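## Task

Set the green block, and no other object, on the white saucer; the saucer must end up lying flat on the table and not flipped over.

## Robot and tools

ROBOT. Two arms, left_arm and right_arm, each ending in a two-finger gripper. In the scene frame the origin sits at table-top height midway between the nominal bases, +x points out over the table, +y toward left_arm, +z up. Calibrated bases: left_arm at (-0.040, +0.304, 0) m, quat_wxyz (+1.000, 0, 0, -0.003); right_arm at (-0.019, -0.333, 0) m, quat_wxyz (+1.000, 0, 0, -0.014). The arm names do not match image sides. A camera stand stands behind the arms. Cameras: cam_head_left, cam_head_right, cam_left_wrist, cam_right_wrist, all 896x504.

FRAMES. Every hand pose, velocity, target and wrist-camera pose in results is in that arm's own base frame; fixed cameras and the table use the scene frame. Offsets run along the arm's own base axes, and rotation is about its Hand target position. The fingers point along the gripper's +z and open along its y. end_effector_position is the spot between the pads, roughly 1 cm short of the tips. Printed positions may be a few cm off, more when reaching far.

THE 14-NUMBER ROW. Every motion argument is a row of 14 plain numbers, each in [-1, 1], always covering both arms: left_arm dx, dy, dz, rx, ry, rz, opening, then right_arm in the same order. The first six per arm are an offset from that arm's Hand target as it stood when the action or move began, not a pose; 1.0 equals 0.6 m or 180 degrees; rx, ry, rz form one rotation vector. A translation longer than 1.0 may be scaled down along its direction. Repeating an offset in a later call moves further. The opening is absolute: +1 fully open (0.094 m), -1 closed. Sending six zeros re-commands the current Hand target; a 0 opening is a real half-open command, so resend the present opening to keep the grip unchanged.

execute_actions(actions, cameras). actions is a list of actions; each action is a list of up to 15 rows, one per 1/30 s step, all measured from the start pose of that action; a short action repeats its last row. An empty list returns state, camera images and the scene number. cameras: list of names, ["all"], [] or null (null shows all only for an empty list).

move(target, speed, blend, opening_speed, grip_force, blocking, cameras). target is one 14-number row or a list of up to 15 rows; every row is an offset from the same starting Hand targets. Straight-line paths, ending together, at least 0.5 s, cut off after 10 s. speed: m/s, 0.002 to 2.9, default 0.25 (turns up to twice that in rad/s), one value or one per target. blend: corner radius in m for lists, 0 means stop at each. opening_speed: rate on the -1..+1 scale per second, at least 0.2; use it to close gently. grip_force: newtons per pad, 10 to 50, one value or one per arm; it persists and slows closing. blocking=false returns after about 0.5 s while motion continues. Paths do not avoid obstacles or the other arm; faster moves lag and overshoot more. Avoid paths near an arm's own base. The result adds a move: line with the ending (done, off_target, moving, held, fault) and limits (paced = pose clipped, held = steps withheld). done means at rest within 10 mm and 2 degrees; neither done nor off_target tells you about contact.

wait(seconds 0 to 10, cameras): lets time pass with commands held; returns early if a running move ends. stop(cameras): brakes a running move. zoom_image(camera, region [x0, y0, x1, y1] in pixels, at most 504 by 504): enlarges part of that camera's latest image. finished_scene(scene): the current scene's number; ends it for good, and the goal must hold without the robot.

RESULTS. Hand target is the last commanded pose after clipping; grippers often stop short of it, so send the remaining gap as an offset. Orientation commands are clipped to within 40 degrees of the measured one each step. grip_measured uses the opening scale; empty it reads up to about 2.5 mm wide, on a squeezed hard part up to about 3 mm (0.064) narrower. It follows the command, so it will not reveal contact. grip_effort_nm is a smoothed motor effort, negative closing; it never settles to zero. Joint torques include gravity, have offsets and noise, and numbers 1 to 3 wrap at ±28 N m. Joint velocities may read within noise. Joint ranges (rad): waist -2.618 to 3.054, shoulder 0 to 3.142, elbow 0 to 3.142 (straight at 2.901), wrist pitch and yaw ±1.571, wrist roll ±2.094. Tool commands shows present commands.

AVOID. Anything leaving the table fails the task. Do not drop parts, release moving ones, slam, or push hard; contact force grows with speed and with how far the target lies past the contact. A blocked arm keeps pushing until commanded back past its gripper. Keep the arms, grippers and wrist cameras from touching each other; the clearance check does not cover grippers, and a gripper closing on the other arm's fingers counts as a press. The wrist-camera cable counts as the hand. Motor heat rises when holding loads, stretching out or pushing; 75 °C gives MOTOR HOT, 90 °C folds and disables that arm, 100 °C drops it. Loose objects may get small random nudges.

Each tool is called after "Call:" as a command line: name --argument value for each argument, lists and objects as JSON in quotes; but a table of rows of numbers goes row by row, as --pt "numbers of a row", without its own name.

## Session

Call:
execute_actions --actions '[]'

Scene clock: 0.00 s.
left_arm: end_effector_position=(+0.4011, -0.0188, +0.1134) grip_measured=+1.000 grip_effort_nm=n/a end_effector_quat_wxyz=(+0.601, -0.022, +0.799, +0.014) | right_arm: end_effector_position=(+0.4128, +0.0134, +0.1070) grip_measured=+0.607 grip_effort_nm=n/a end_effector_quat_wxyz=(+0.582, -0.016, +0.812, +0.034)
Joint positions: left_arm=[-0.124 1.521 0.373 0.862 -0.166 -0.053 0.094] | right_arm=[-0.004 1.557 0.43 0.801 -0.078 0.013 0.076]
Joint velocities: within noise
Joint torques (N m): no reading
Motor temperatures (°C): left_arm=[18 22 23 27 16 18 17] | right_arm=[16 18 28 19 14 16 21]
Heat: left arm: 27 °C; right arm: 28 °C.
Hand target: left_arm +0.4014, -0.0187, +0.1138; +0.599, -0.022, +0.800, +0.014 | right_arm +0.4129, +0.0135, +0.1070; +0.581, -0.016, +0.813, +0.034
Tool commands: left_gripper/opening=+1.0 right_gripper/opening=+0.607184

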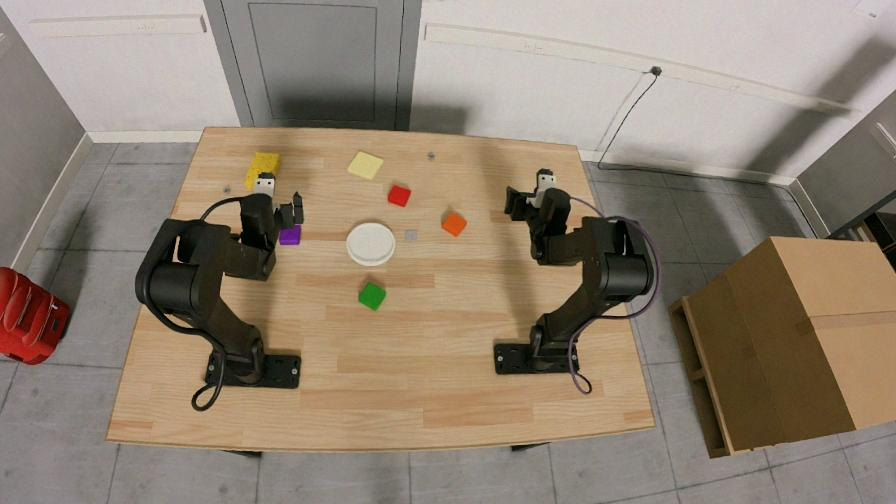

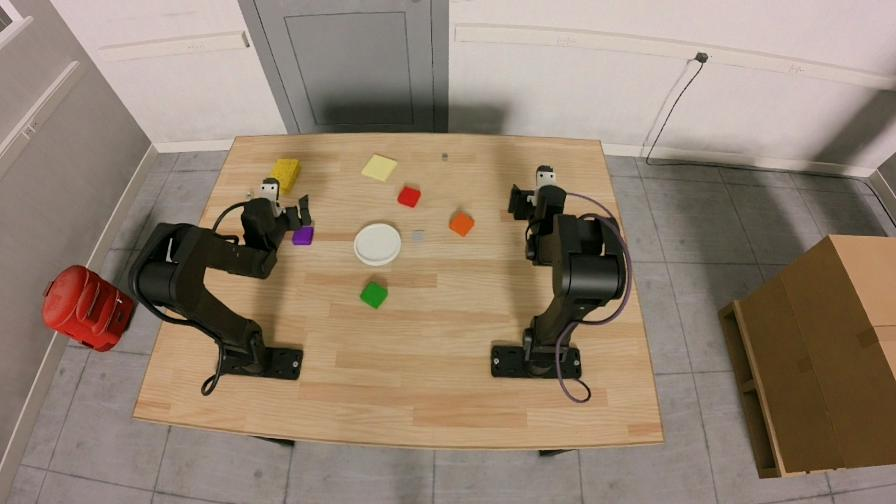

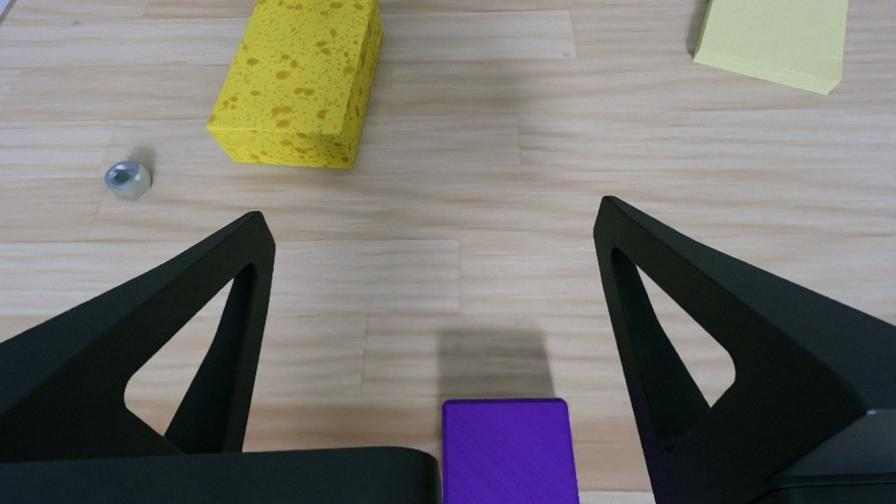

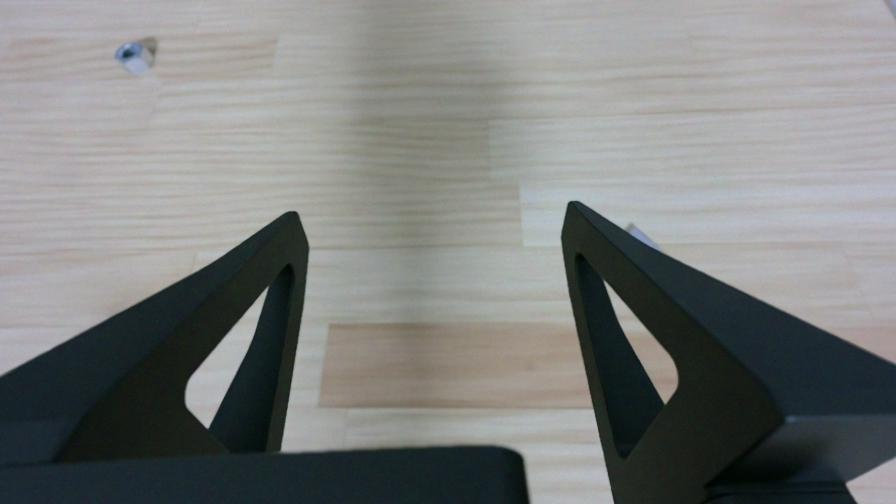

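Call:
zoom_image --camera "cam_head_left" --region '[330, 210, 430, 320]'

Call:
zoom_image --camera "cam_head_right" --region '[330, 210, 430, 320]'

Scaled by 4.582 from the camera's 896x504 image, which has a finer 1280x720 frame.

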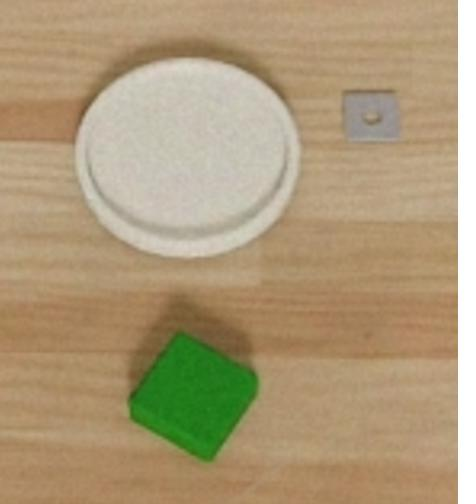

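Scaled by 4.582 from the camera's 896x504 image, which has a finer 1280x720 frame.

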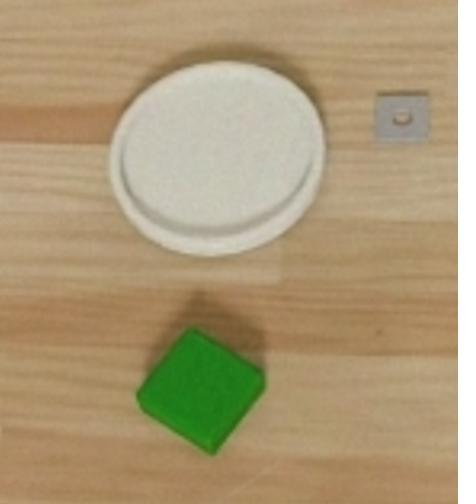

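Call:
move --target '[-0.352, -0.402, 0.11, 0.1158, 0.3994, -0.1816, 1.0, 0, 0, 0, 0, 0, 0, 0.607]' --speed 0.5 --cameras '["cam_head_left", "cam_left_wrist"]'

Scene clock: 108.13 s.
left_arm: end_effector_position=(+0.1896, -0.2555, +0.1770) grip_measured=+1.000 grip_effort_nm=-0.01 end_effector_quat_wxyz=(+0.002, +0.304, +0.953, +0.004) | right_arm: end_effector_position=(+0.4128, +0.0134, +0.1070) grip_measured=+0.607 grip_effort_nm=0.03 end_effector_quat_wxyz=(+0.582, -0.016, +0.812, +0.034)
Joint positions: left_arm=[-0.94 1.767 1.726 -1.531 -0.008 -0.323 0.094] | right_arm=[-0.004 1.557 0.43 0.801 -0.078 0.013 0.076]
Joint torques (N m): left_arm=[-0.32 -6.04 9.03 0.45 0.14 -0.11] | right_arm=[0.01 -5.01 5.67 1.73 -0.02 0.01]
Motor temperatures (°C): left_arm=[18 24 23 31 16 17 16] | right_arm=[15 20 28 25 14 16 20]
Heat: left arm: 31 °C; right arm: 28 °C.
Hand target: left_arm +0.1902, -0.2599, +0.1798; +0.000, +0.301, +0.954, +0.000 | right_arm +0.4129, +0.0135, +0.1070; +0.581, -0.016, +0.813, +0.034
Off the commanded pose: left_arm 0.005 m, 1 deg | right_arm 0.000 m, 0 deg.
move: done
Images, in order (width x height): cam_head_left 896x504, cam_left_wrist 896x504.

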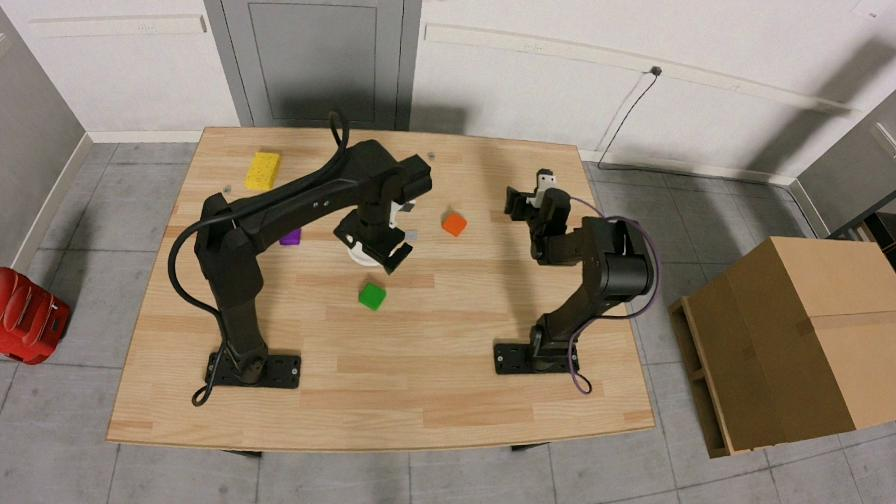

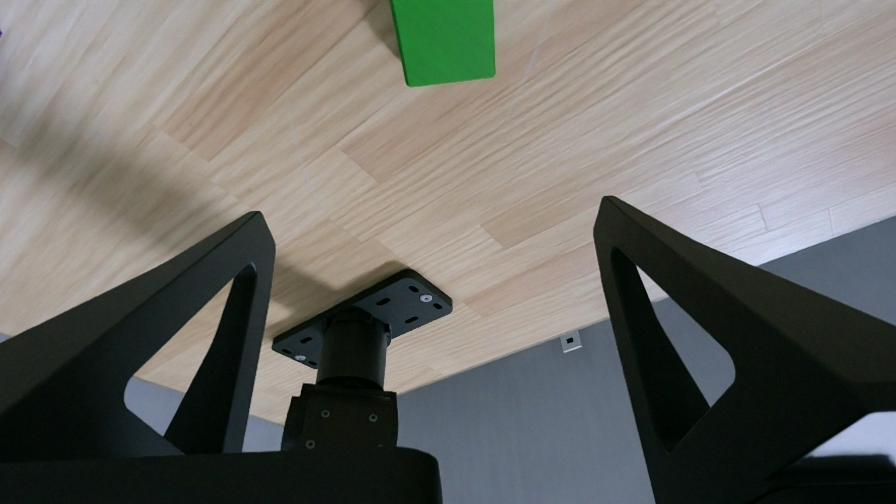

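Call:
move --target '[0.0133, -0.02, -0.175, 0, 0, 0.025, 1.0, 0, 0, 0, 0, 0, 0, 0.607]' --speed 0.3 --cameras '["cam_head_left", "cam_head_right", "cam_left_wrist"]'

Scene clock: 150.90 s.
left_arm: end_effector_position=(+0.2003, -0.2710, +0.0794) grip_measured=+1.000 grip_effort_nm=-0.01 end_effector_quat_wxyz=(+0.004, +0.265, +0.964, +0.000) | right_arm: end_effector_position=(+0.4128, +0.0134, +0.1070) grip_measured=+0.607 grip_effort_nm=0.03 end_effector_quat_wxyz=(+0.582, -0.016, +0.812, +0.034)
Joint positions: left_arm=[-0.94 1.828 1.412 -1.149 -0.005 -0.403 0.094] | right_arm=[-0.004 1.557 0.43 0.801 -0.078 0.013 0.076]
Joint torques (N m): left_arm=[-0.47 -7.1 5.87 0.68 0.06 -0.12] | right_arm=[-0.01 -5.01 5.68 1.74 -0.01 0.01]
Heat: left arm: 27 °C; right arm: 28 °C.
Hand target: left_arm +0.1982, -0.2720, +0.0748; +0.000, +0.263, +0.965, +0.000 | right_arm +0.4129, +0.0135, +0.1070; +0.581, -0.016, +0.813, +0.034
Off the commanded pose: left_arm 0.005 m, 1 deg | right_arm 0.000 m, 0 deg.
move: done
Images, in order (width x height): cam_head_left 896x504, cam_head_right 896x504, cam_left_wrist 896x504.

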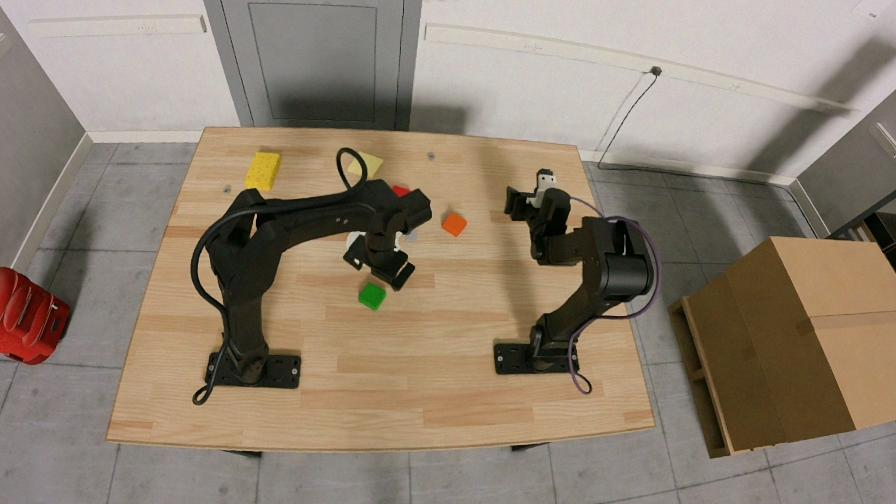

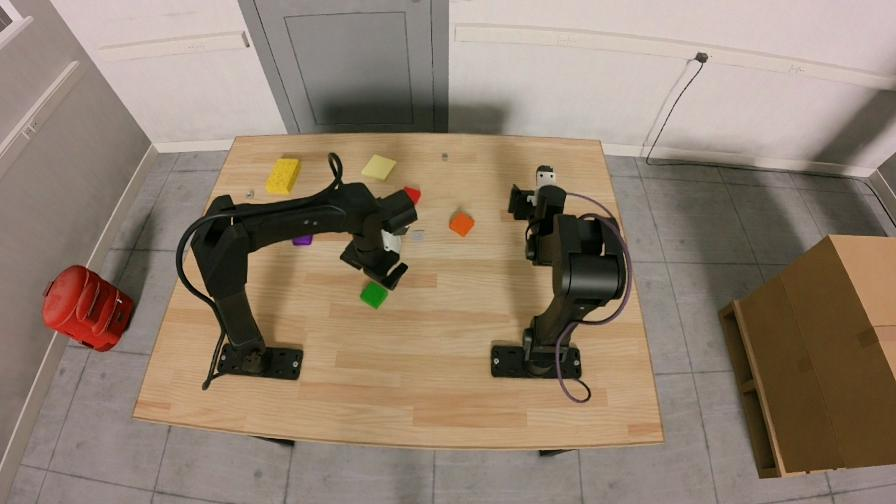

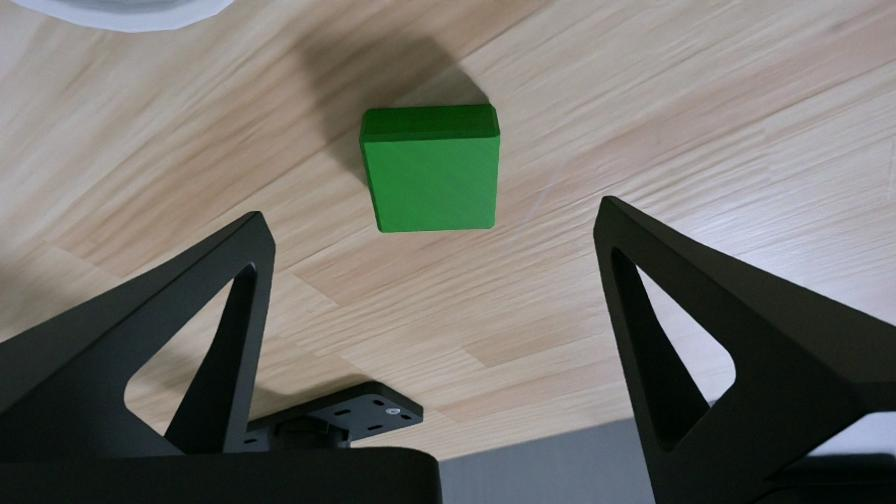

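Call:
move --target '[-0.04, 0.0238, -0.053, 0, 0, 0.011, 1.0, 0, 0, 0, 0, 0, 0, 0.607]' --speed 0.2 --cameras '["cam_head_left", "cam_left_wrist"]'

Scene clock: 188.73 s.
left_arm: end_effector_position=(+0.1762, -0.2563, +0.0391) grip_measured=+1.000 grip_effort_nm=-0.01 end_effector_quat_wxyz=(-0.007, +0.248, +0.969, +0.008) | right_arm: end_effector_position=(+0.4128, +0.0134, +0.1070) grip_measured=+0.607 grip_effort_nm=0.03 end_effector_quat_wxyz=(+0.582, -0.016, +0.812, +0.034)
Joint positions: left_arm=[-0.973 1.798 1.209 -1.003 -0.003 -0.472 0.094] | right_arm=[-0.004 1.557 0.43 0.801 -0.078 0.013 0.076]
Joint torques (N m): left_arm=[-0.44 -8.99 5.03 0.53 0.06 -0.16] | right_arm=[-0.01 -5.01 5.68 1.74 -0.01 0.01]
Motor temperatures (°C): left_arm=[18 24 23 25 16 17 16] | right_arm=[15 20 27 25 14 15 19]
Heat: left arm: 25 °C; right arm: 27 °C.
Hand target: left_arm +0.1742, -0.2577, +0.0431; +0.000, +0.247, +0.969, -0.001 | right_arm +0.4129, +0.0135, +0.1070; +0.581, -0.016, +0.813, +0.034
Off the commanded pose: left_arm 0.005 m, 1 deg | right_arm 0.000 m, 0 deg.
move: done
Images, in order (width x height): cam_head_left 896x504, cam_left_wrist 896x504.

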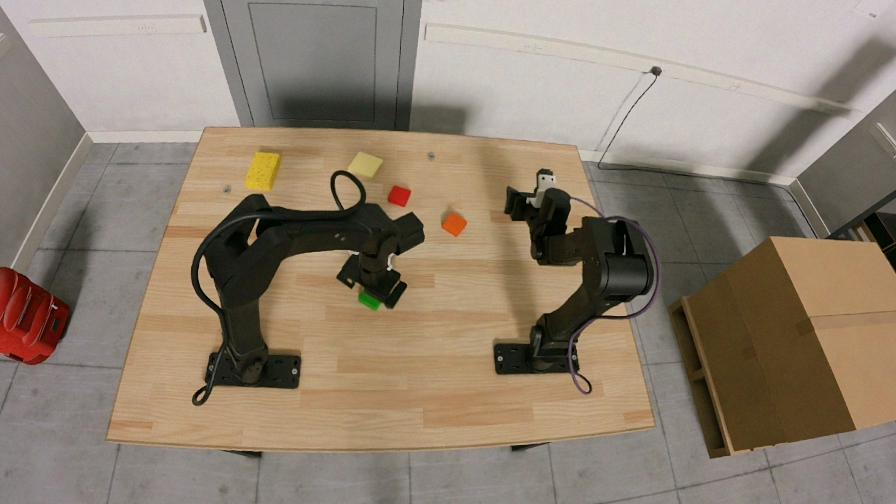

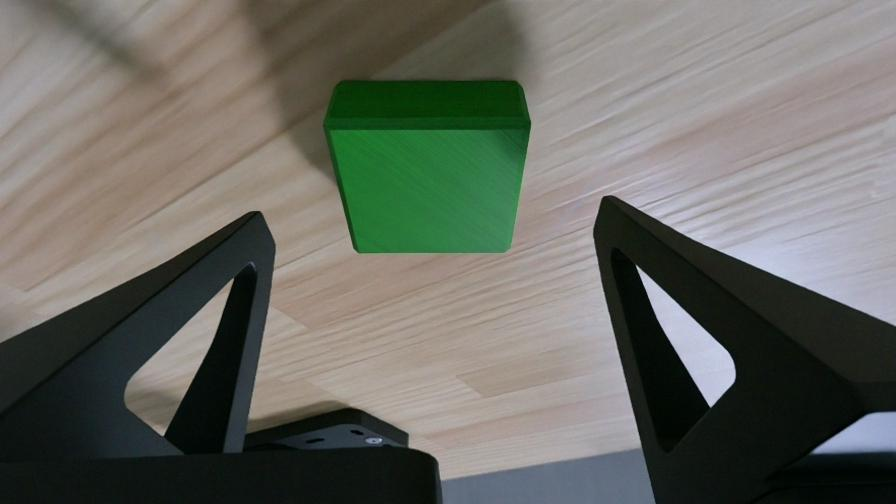

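Call:
move --target '[0, 0, -0.0167, 0, 0, 0, 1.0, 0, 0, 0, 0, 0, 0, 0.607]' --speed 0.1 --cameras '["cam_left_wrist"]'

Call:
zoom_image --camera "cam_left_wrist" --region '[220, 30, 660, 330]'

Scene clock: 220.70 s.
left_arm: end_effector_position=(+0.1771, -0.2576, +0.0333) grip_measured=+1.000 grip_effort_nm=-0.01 end_effector_quat_wxyz=(-0.001, +0.248, +0.969, +0.003) | right_arm: end_effector_position=(+0.4128, +0.0134, +0.1070) grip_measured=+0.607 grip_effort_nm=0.03 end_effector_quat_wxyz=(+0.582, -0.016, +0.812, +0.034)
Joint positions: left_arm=[-0.973 1.798 1.185 -0.963 -0.003 -0.473 0.094] | right_arm=[-0.004 1.557 0.43 0.801 -0.078 0.013 0.076]
Joint torques (N m): left_arm=[-0.59 -7.94 4.97 0.65 0.03 -0.13] | right_arm=[-0.01 -5.03 5.68 1.74 0 0]
Heat: left arm: 25 °C; right arm: 27 °C.
Hand target: left_arm +0.1742, -0.2577, +0.0331; +0.000, +0.247, +0.969, +0.000 | right_arm +0.4129, +0.0135, +0.1070; +0.581, -0.016, +0.813, +0.034
Off the commanded pose: left_arm 0.003 m, 0 deg | right_arm 0.000 m, 0 deg.
move: done
Images, in order (width x height): cam_left_wrist 896x504.

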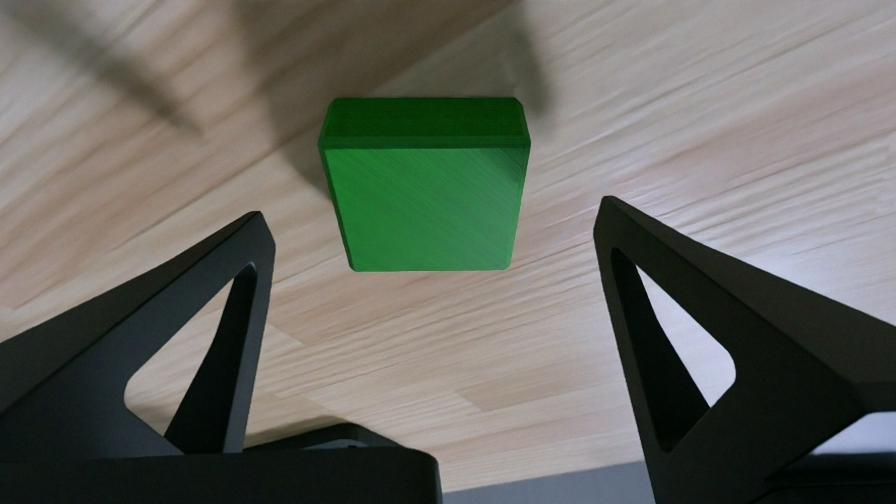

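Scaled by 1.145 from the camera's 896x504 image, which has a finer 1280x720 frame.

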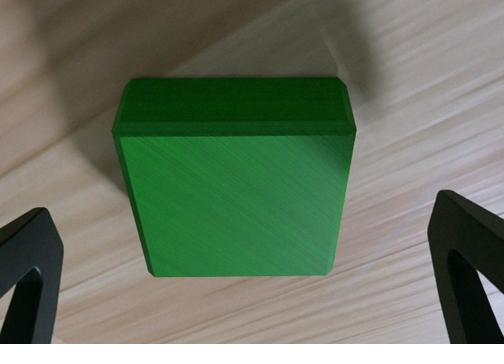

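Call:
move --pt "0.01 -0.0043 -0.0067 0 0 0 1.0 0 0 0 0 0 0 0.607" --pt "0.01 -0.0043 -0.0067 0 0 0 -0.25 0 0 0 0 0 0 0.607" --pt "0.01 -0.0043 0.15 0 0 0 -0.25 0 0 0 0 0 0 0.607" --pt "0.268 0.009 0.16 0 0 0 -0.25 0 0 0 0 0 0 0.607" --speed '[0.1, 0.1, 0.2, 0.25]' --blend '[0, 0, 0.04, 0]' --opening_speed 1.5 --cameras '["cam_head_left", "cam_head_right", "cam_left_wrist"]'

Scene clock: 285.00 s.
left_arm: end_effector_position=(+0.3332, -0.2489, +0.1315) grip_measured=-0.030 grip_effort_nm=-1.04 end_effector_quat_wxyz=(+0.004, +0.244, +0.970, -0.002) | right_arm: end_effector_position=(+0.4128, +0.0134, +0.1070) grip_measured=+0.607 grip_effort_nm=0.03 end_effector_quat_wxyz=(+0.582, -0.016, +0.812, +0.034)
Joint positions: left_arm=[-0.644 2.154 2.085 -1.493 0 -0.151 0.046] | right_arm=[-0.004 1.557 0.43 0.801 -0.078 0.013 0.076]
Joint torques (N m): left_arm=[-0.38 -8.46 9.02 0.45 0.02 -0.03] | right_arm=[-0.01 -5 5.68 1.74 0 0.01]
Heat: left arm: 26 °C; right arm: 27 °C.
Hand target: left_arm +0.3350, -0.2522, +0.1290; +0.000, +0.247, +0.969, +0.000 | right_arm +0.4129, +0.0135, +0.1070; +0.581, -0.016, +0.813, +0.034
Off the commanded pose: left_arm 0.005 m, 1 deg | right_arm 0.000 m, 0 deg.
move: done
Images, in order (width x height): cam_head_left 896x504, cam_head_right 896x504, cam_left_wrist 896x504.

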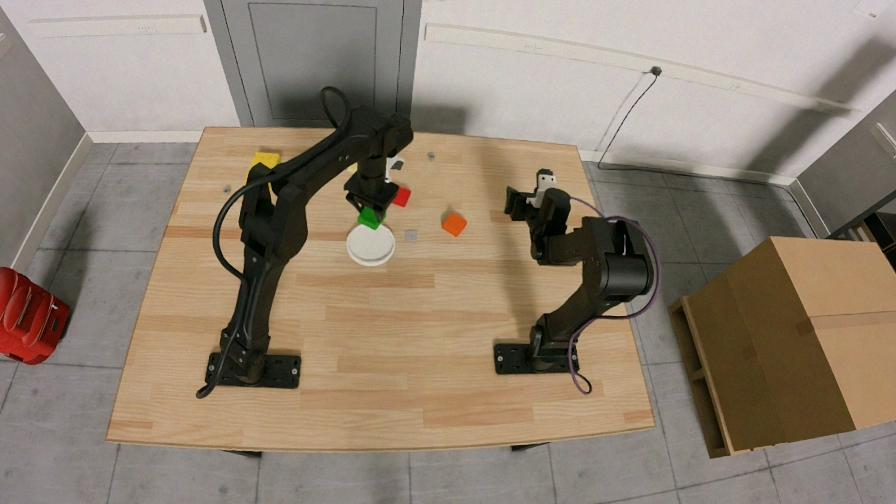

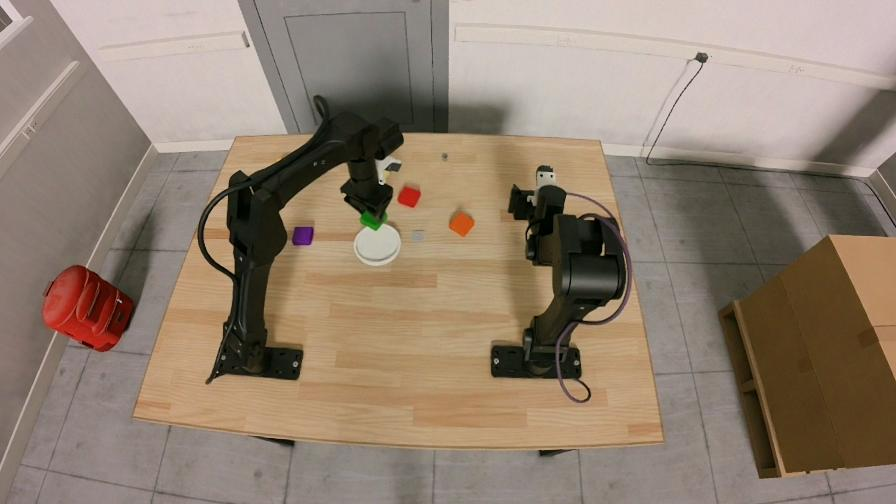

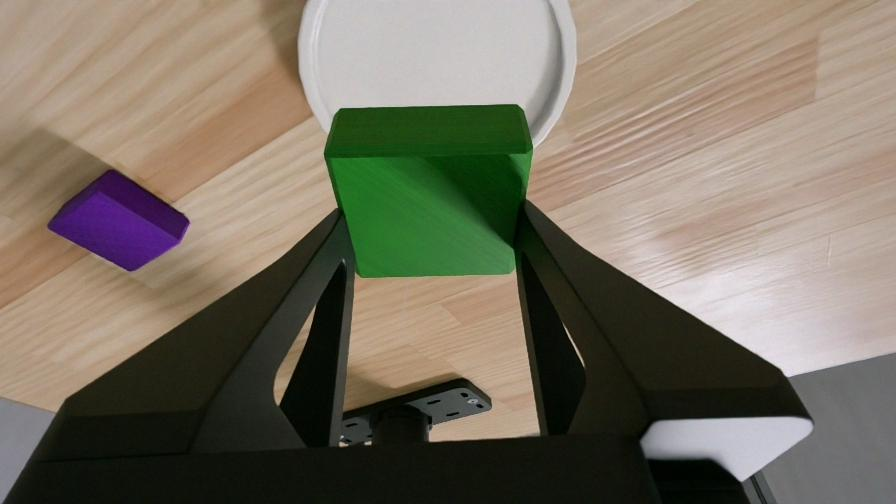

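Call:
move --target '[0, 0, -0.1233, 0, 0, 0, -0.25, 0, 0, 0, 0, 0, 0, 0.607]' --speed 0.2 --cameras '["cam_head_left", "cam_head_right", "cam_left_wrist"]'

Call:
zoom_image --camera "cam_head_left" --region '[310, 170, 430, 290]'

Call:
zoom_image --camera "cam_head_right" --region '[310, 170, 430, 290]'

Scene clock: 314.73 s.
left_arm: end_effector_position=(+0.3366, -0.2515, +0.0636) grip_measured=-0.030 grip_effort_nm=-1.04 end_effector_quat_wxyz=(+0.007, +0.244, +0.970, -0.003) | right_arm: end_effector_position=(+0.4128, +0.0134, +0.1070) grip_measured=+0.607 grip_effort_nm=0.03 end_effector_quat_wxyz=(+0.582, -0.016, +0.812, +0.034)
Joint positions: left_arm=[-0.644 2.155 1.818 -1.218 0 -0.151 0.046] | right_arm=[-0.004 1.557 0.43 0.801 -0.078 0.013 0.076]
Joint torques (N m): left_arm=[-0.4 -9.09 5.67 0.64 0.07 -0.03] | right_arm=[-0.01 -5 5.67 1.73 0 0]
Heat: left arm: 27 °C; right arm: 27 °C.
Hand target: left_arm +0.3350, -0.2523, +0.0550; +0.000, +0.247, +0.969, +0.000 | right_arm +0.4129, +0.0135, +0.1070; +0.581, -0.016, +0.813, +0.034
Off the commanded pose: left_arm 0.009 m, 1 deg | right_arm 0.000 m, 0 deg.
move: done
Images, in order (width x height): cam_head_left 896x504, cam_head_right 896x504, cam_left_wrist 896x504.

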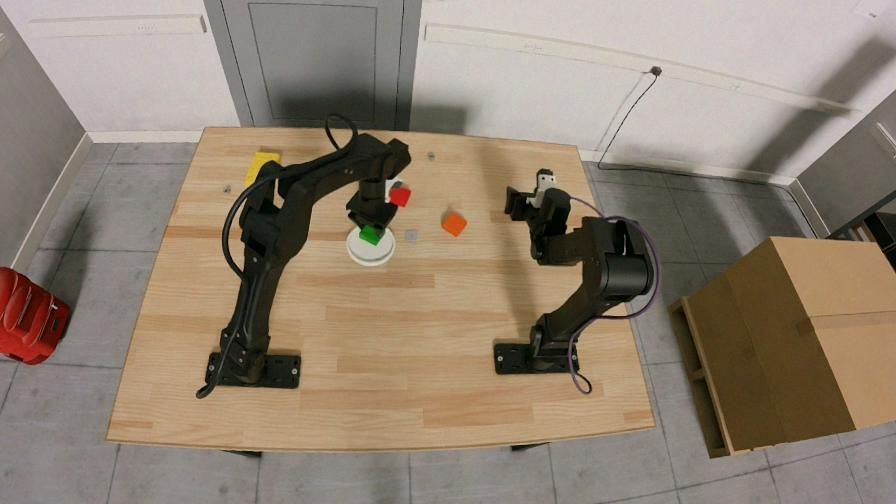

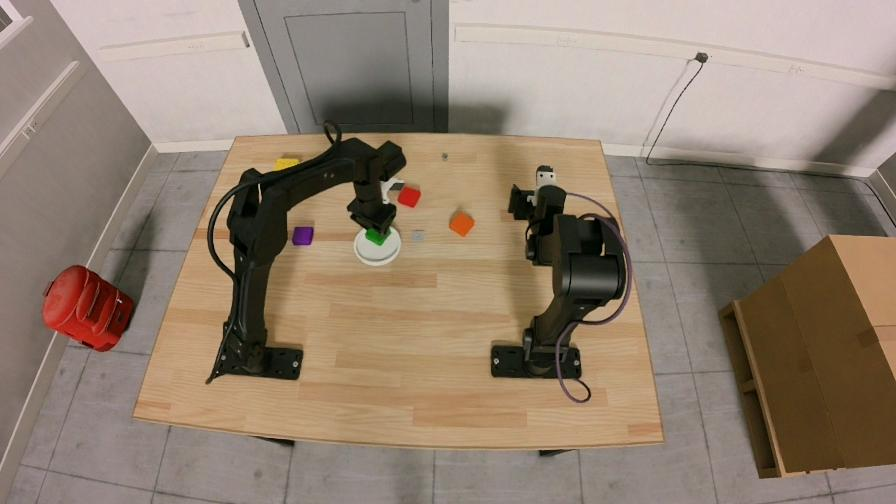

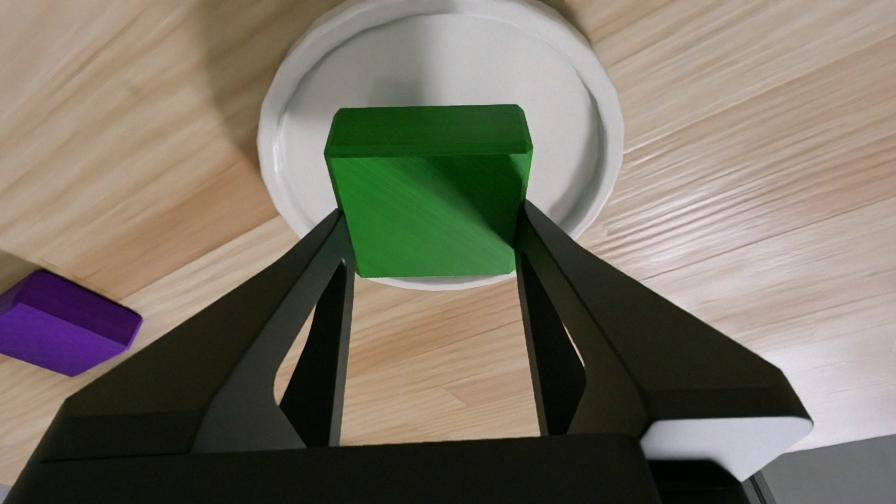

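Scaled by 4.200 from the camera's 896x504 image, which has a finer 1280x720 frame.

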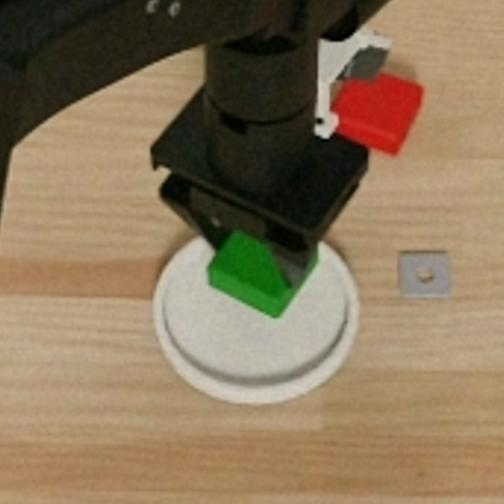

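Scaled by 4.200 from the camera's 896x504 image, which has a finer 1280x720 frame.

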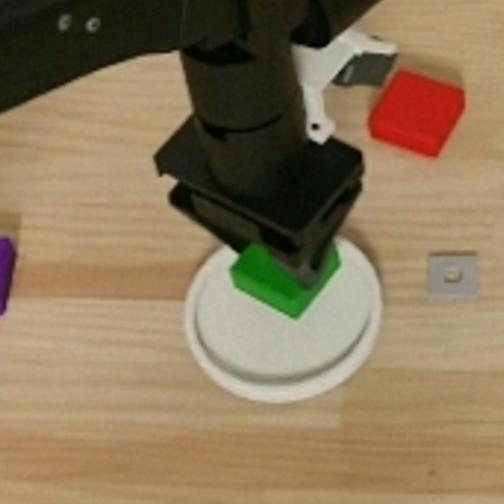

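Call:
move --target '[-0.0058, 0.0033, -0.0417, 0, 0, 0, -0.25, 0, 0, 0, 0, 0, 0, 0.607]' --speed 0.06 --cameras '["cam_head_left", "cam_left_wrist"]'

Call:
zoom_image --camera "cam_head_left" --region '[310, 170, 430, 290]'

Scene clock: 356.37 s.
left_arm: end_effector_position=(+0.3320, -0.2481, +0.0435) grip_measured=-0.030 grip_effort_nm=-1.04 end_effector_quat_wxyz=(+0.001, +0.244, +0.970, +0.000) | right_arm: end_effector_position=(+0.4128, +0.0134, +0.1070) grip_measured=+0.607 grip_effort_nm=0.03 end_effector_quat_wxyz=(+0.582, -0.016, +0.812, +0.034)
Joint positions: left_arm=[-0.644 2.155 1.737 -1.15 0 -0.151 0.046] | right_arm=[-0.004 1.557 0.43 0.801 -0.078 0.013 0.076]
Joint torques (N m): left_arm=[-0.58 -9.17 4.27 0.96 0.04 0] | right_arm=[0.01 -5.01 5.67 1.73 -0.01 0.01]
Motor temperatures (°C): left_arm=[17 31 23 21 15 16 18] | right_arm=[15 19 27 26 14 15 19]
Heat: left arm: 31 °C; right arm: 27 °C.
Hand target: left_arm +0.3314, -0.2504, +0.0299; +0.000, +0.247, +0.969, +0.000 | right_arm +0.4129, +0.0135, +0.1070; +0.581, -0.016, +0.813, +0.034
Off the commanded pose: left_arm 0.014 m, 0 deg | right_arm 0.000 m, 0 deg.
move: off_target (left_arm)
Images, in order (width x height): cam_head_left 896x504, cam_left_wrist 896x504.

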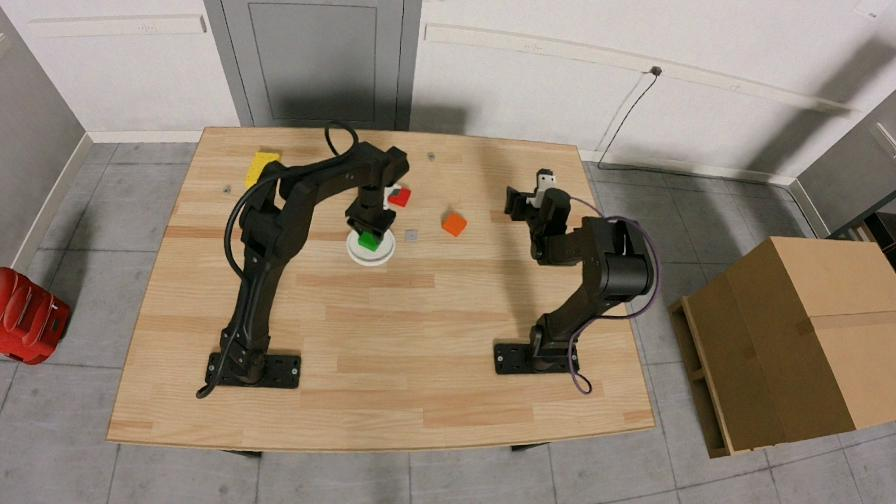

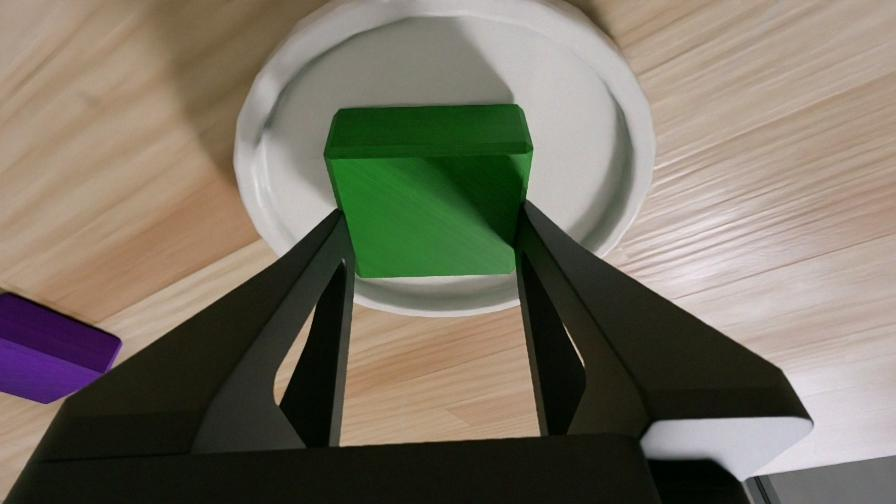

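Scaled by 4.200 from the camera's 896x504 image, which has a finer 1280x720 frame.

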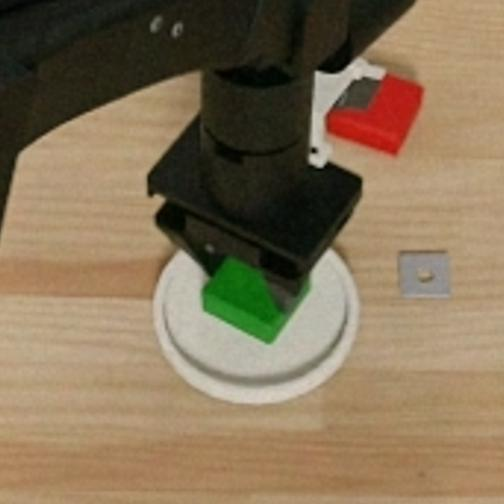

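Call:
zoom_image --camera "cam_left_wrist" --region '[300, 0, 600, 168]'

Scaled by 1.680 from the camera's 896x504 image, which has a finer 1280x720 frame.

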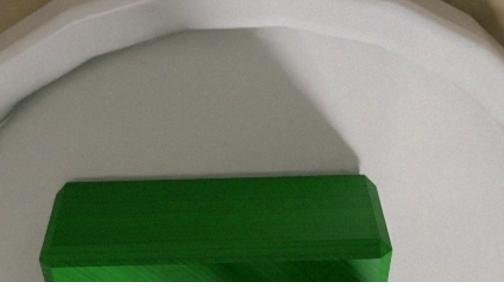

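Call:
move --pt "0 0 0.0155 0 0 0 -0.25 0 0 0 0 0 0 0.607" --pt "0 0 0.0155 0 0 0 0.2 0 0 0 0 0 0 0.607" --pt "0 0 0.16 0 0 0 0.2 0 0 0 0 0 0 0.607" --speed '[0.05, 0.05, 0.12]' --opening_speed 0.6 --cameras '["cam_head_left", "cam_left_wrist"]'

Call:
zoom_image --camera "cam_head_left" --region '[310, 170, 430, 290]'

Scene clock: 437.60 s.
left_arm: end_effector_position=(+0.3309, -0.2472, +0.1202) grip_measured=+0.199 grip_effort_nm=0.07 end_effector_quat_wxyz=(-0.005, +0.244, +0.970, +0.002) | right_arm: end_effector_position=(+0.4128, +0.0134, +0.1070) grip_measured=+0.607 grip_effort_nm=0.03 end_effector_quat_wxyz=(+0.582, -0.016, +0.812, +0.034)
Joint positions: left_arm=[-0.644 2.155 2.043 -1.469 0 -0.151 0.056] | right_arm=[-0.004 1.557 0.43 0.801 -0.078 0.013 0.076]
Joint torques (N m): left_arm=[-0.57 -9.95 8.47 0.39 0.07 -0.01] | right_arm=[0.02 -5.03 5.67 1.73 -0.01 0]
Heat: left arm: 33 °C; right arm: 26 °C.
Hand target: left_arm +0.3314, -0.2503, +0.1260; +0.000, +0.247, +0.969, +0.000 | right_arm +0.4129, +0.0135, +0.1070; +0.581, -0.016, +0.813, +0.034
Off the commanded pose: left_arm 0.007 m, 1 deg | right_arm 0.000 m, 0 deg.
move: done
Images, in order (width x height): cam_head_left 896x504, cam_left_wrist 896x504.

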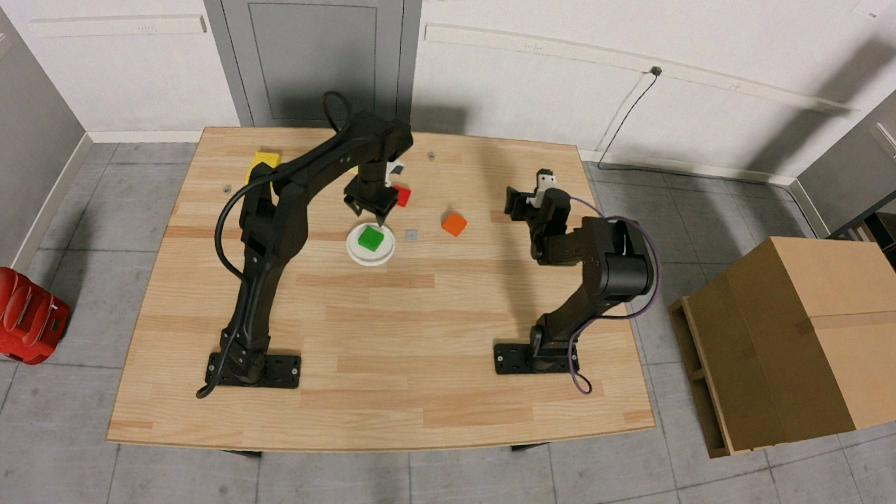

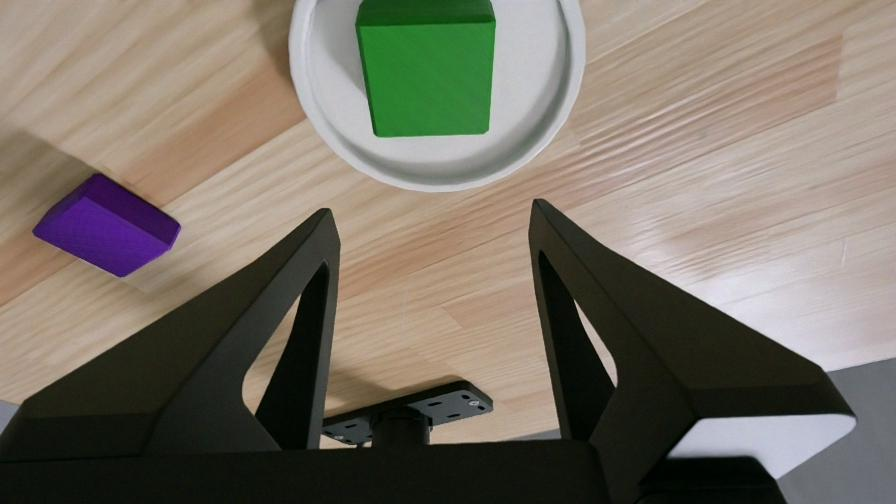

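Scaled by 4.200 from the camera's 896x504 image, which has a finer 1280x720 frame.

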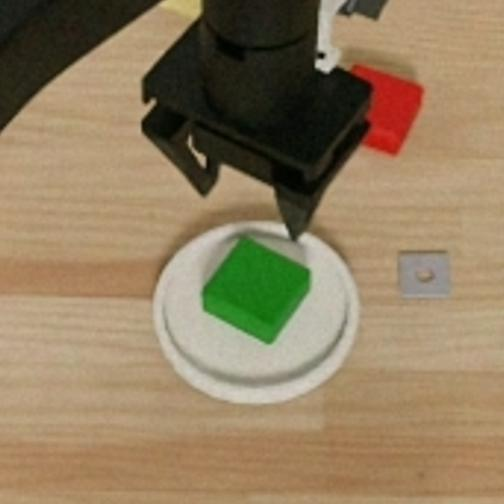

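Block rests on the saucer, saucer flat, arm clear.

Call:
finished_scene --scene 1

The scene is finished: the task was done.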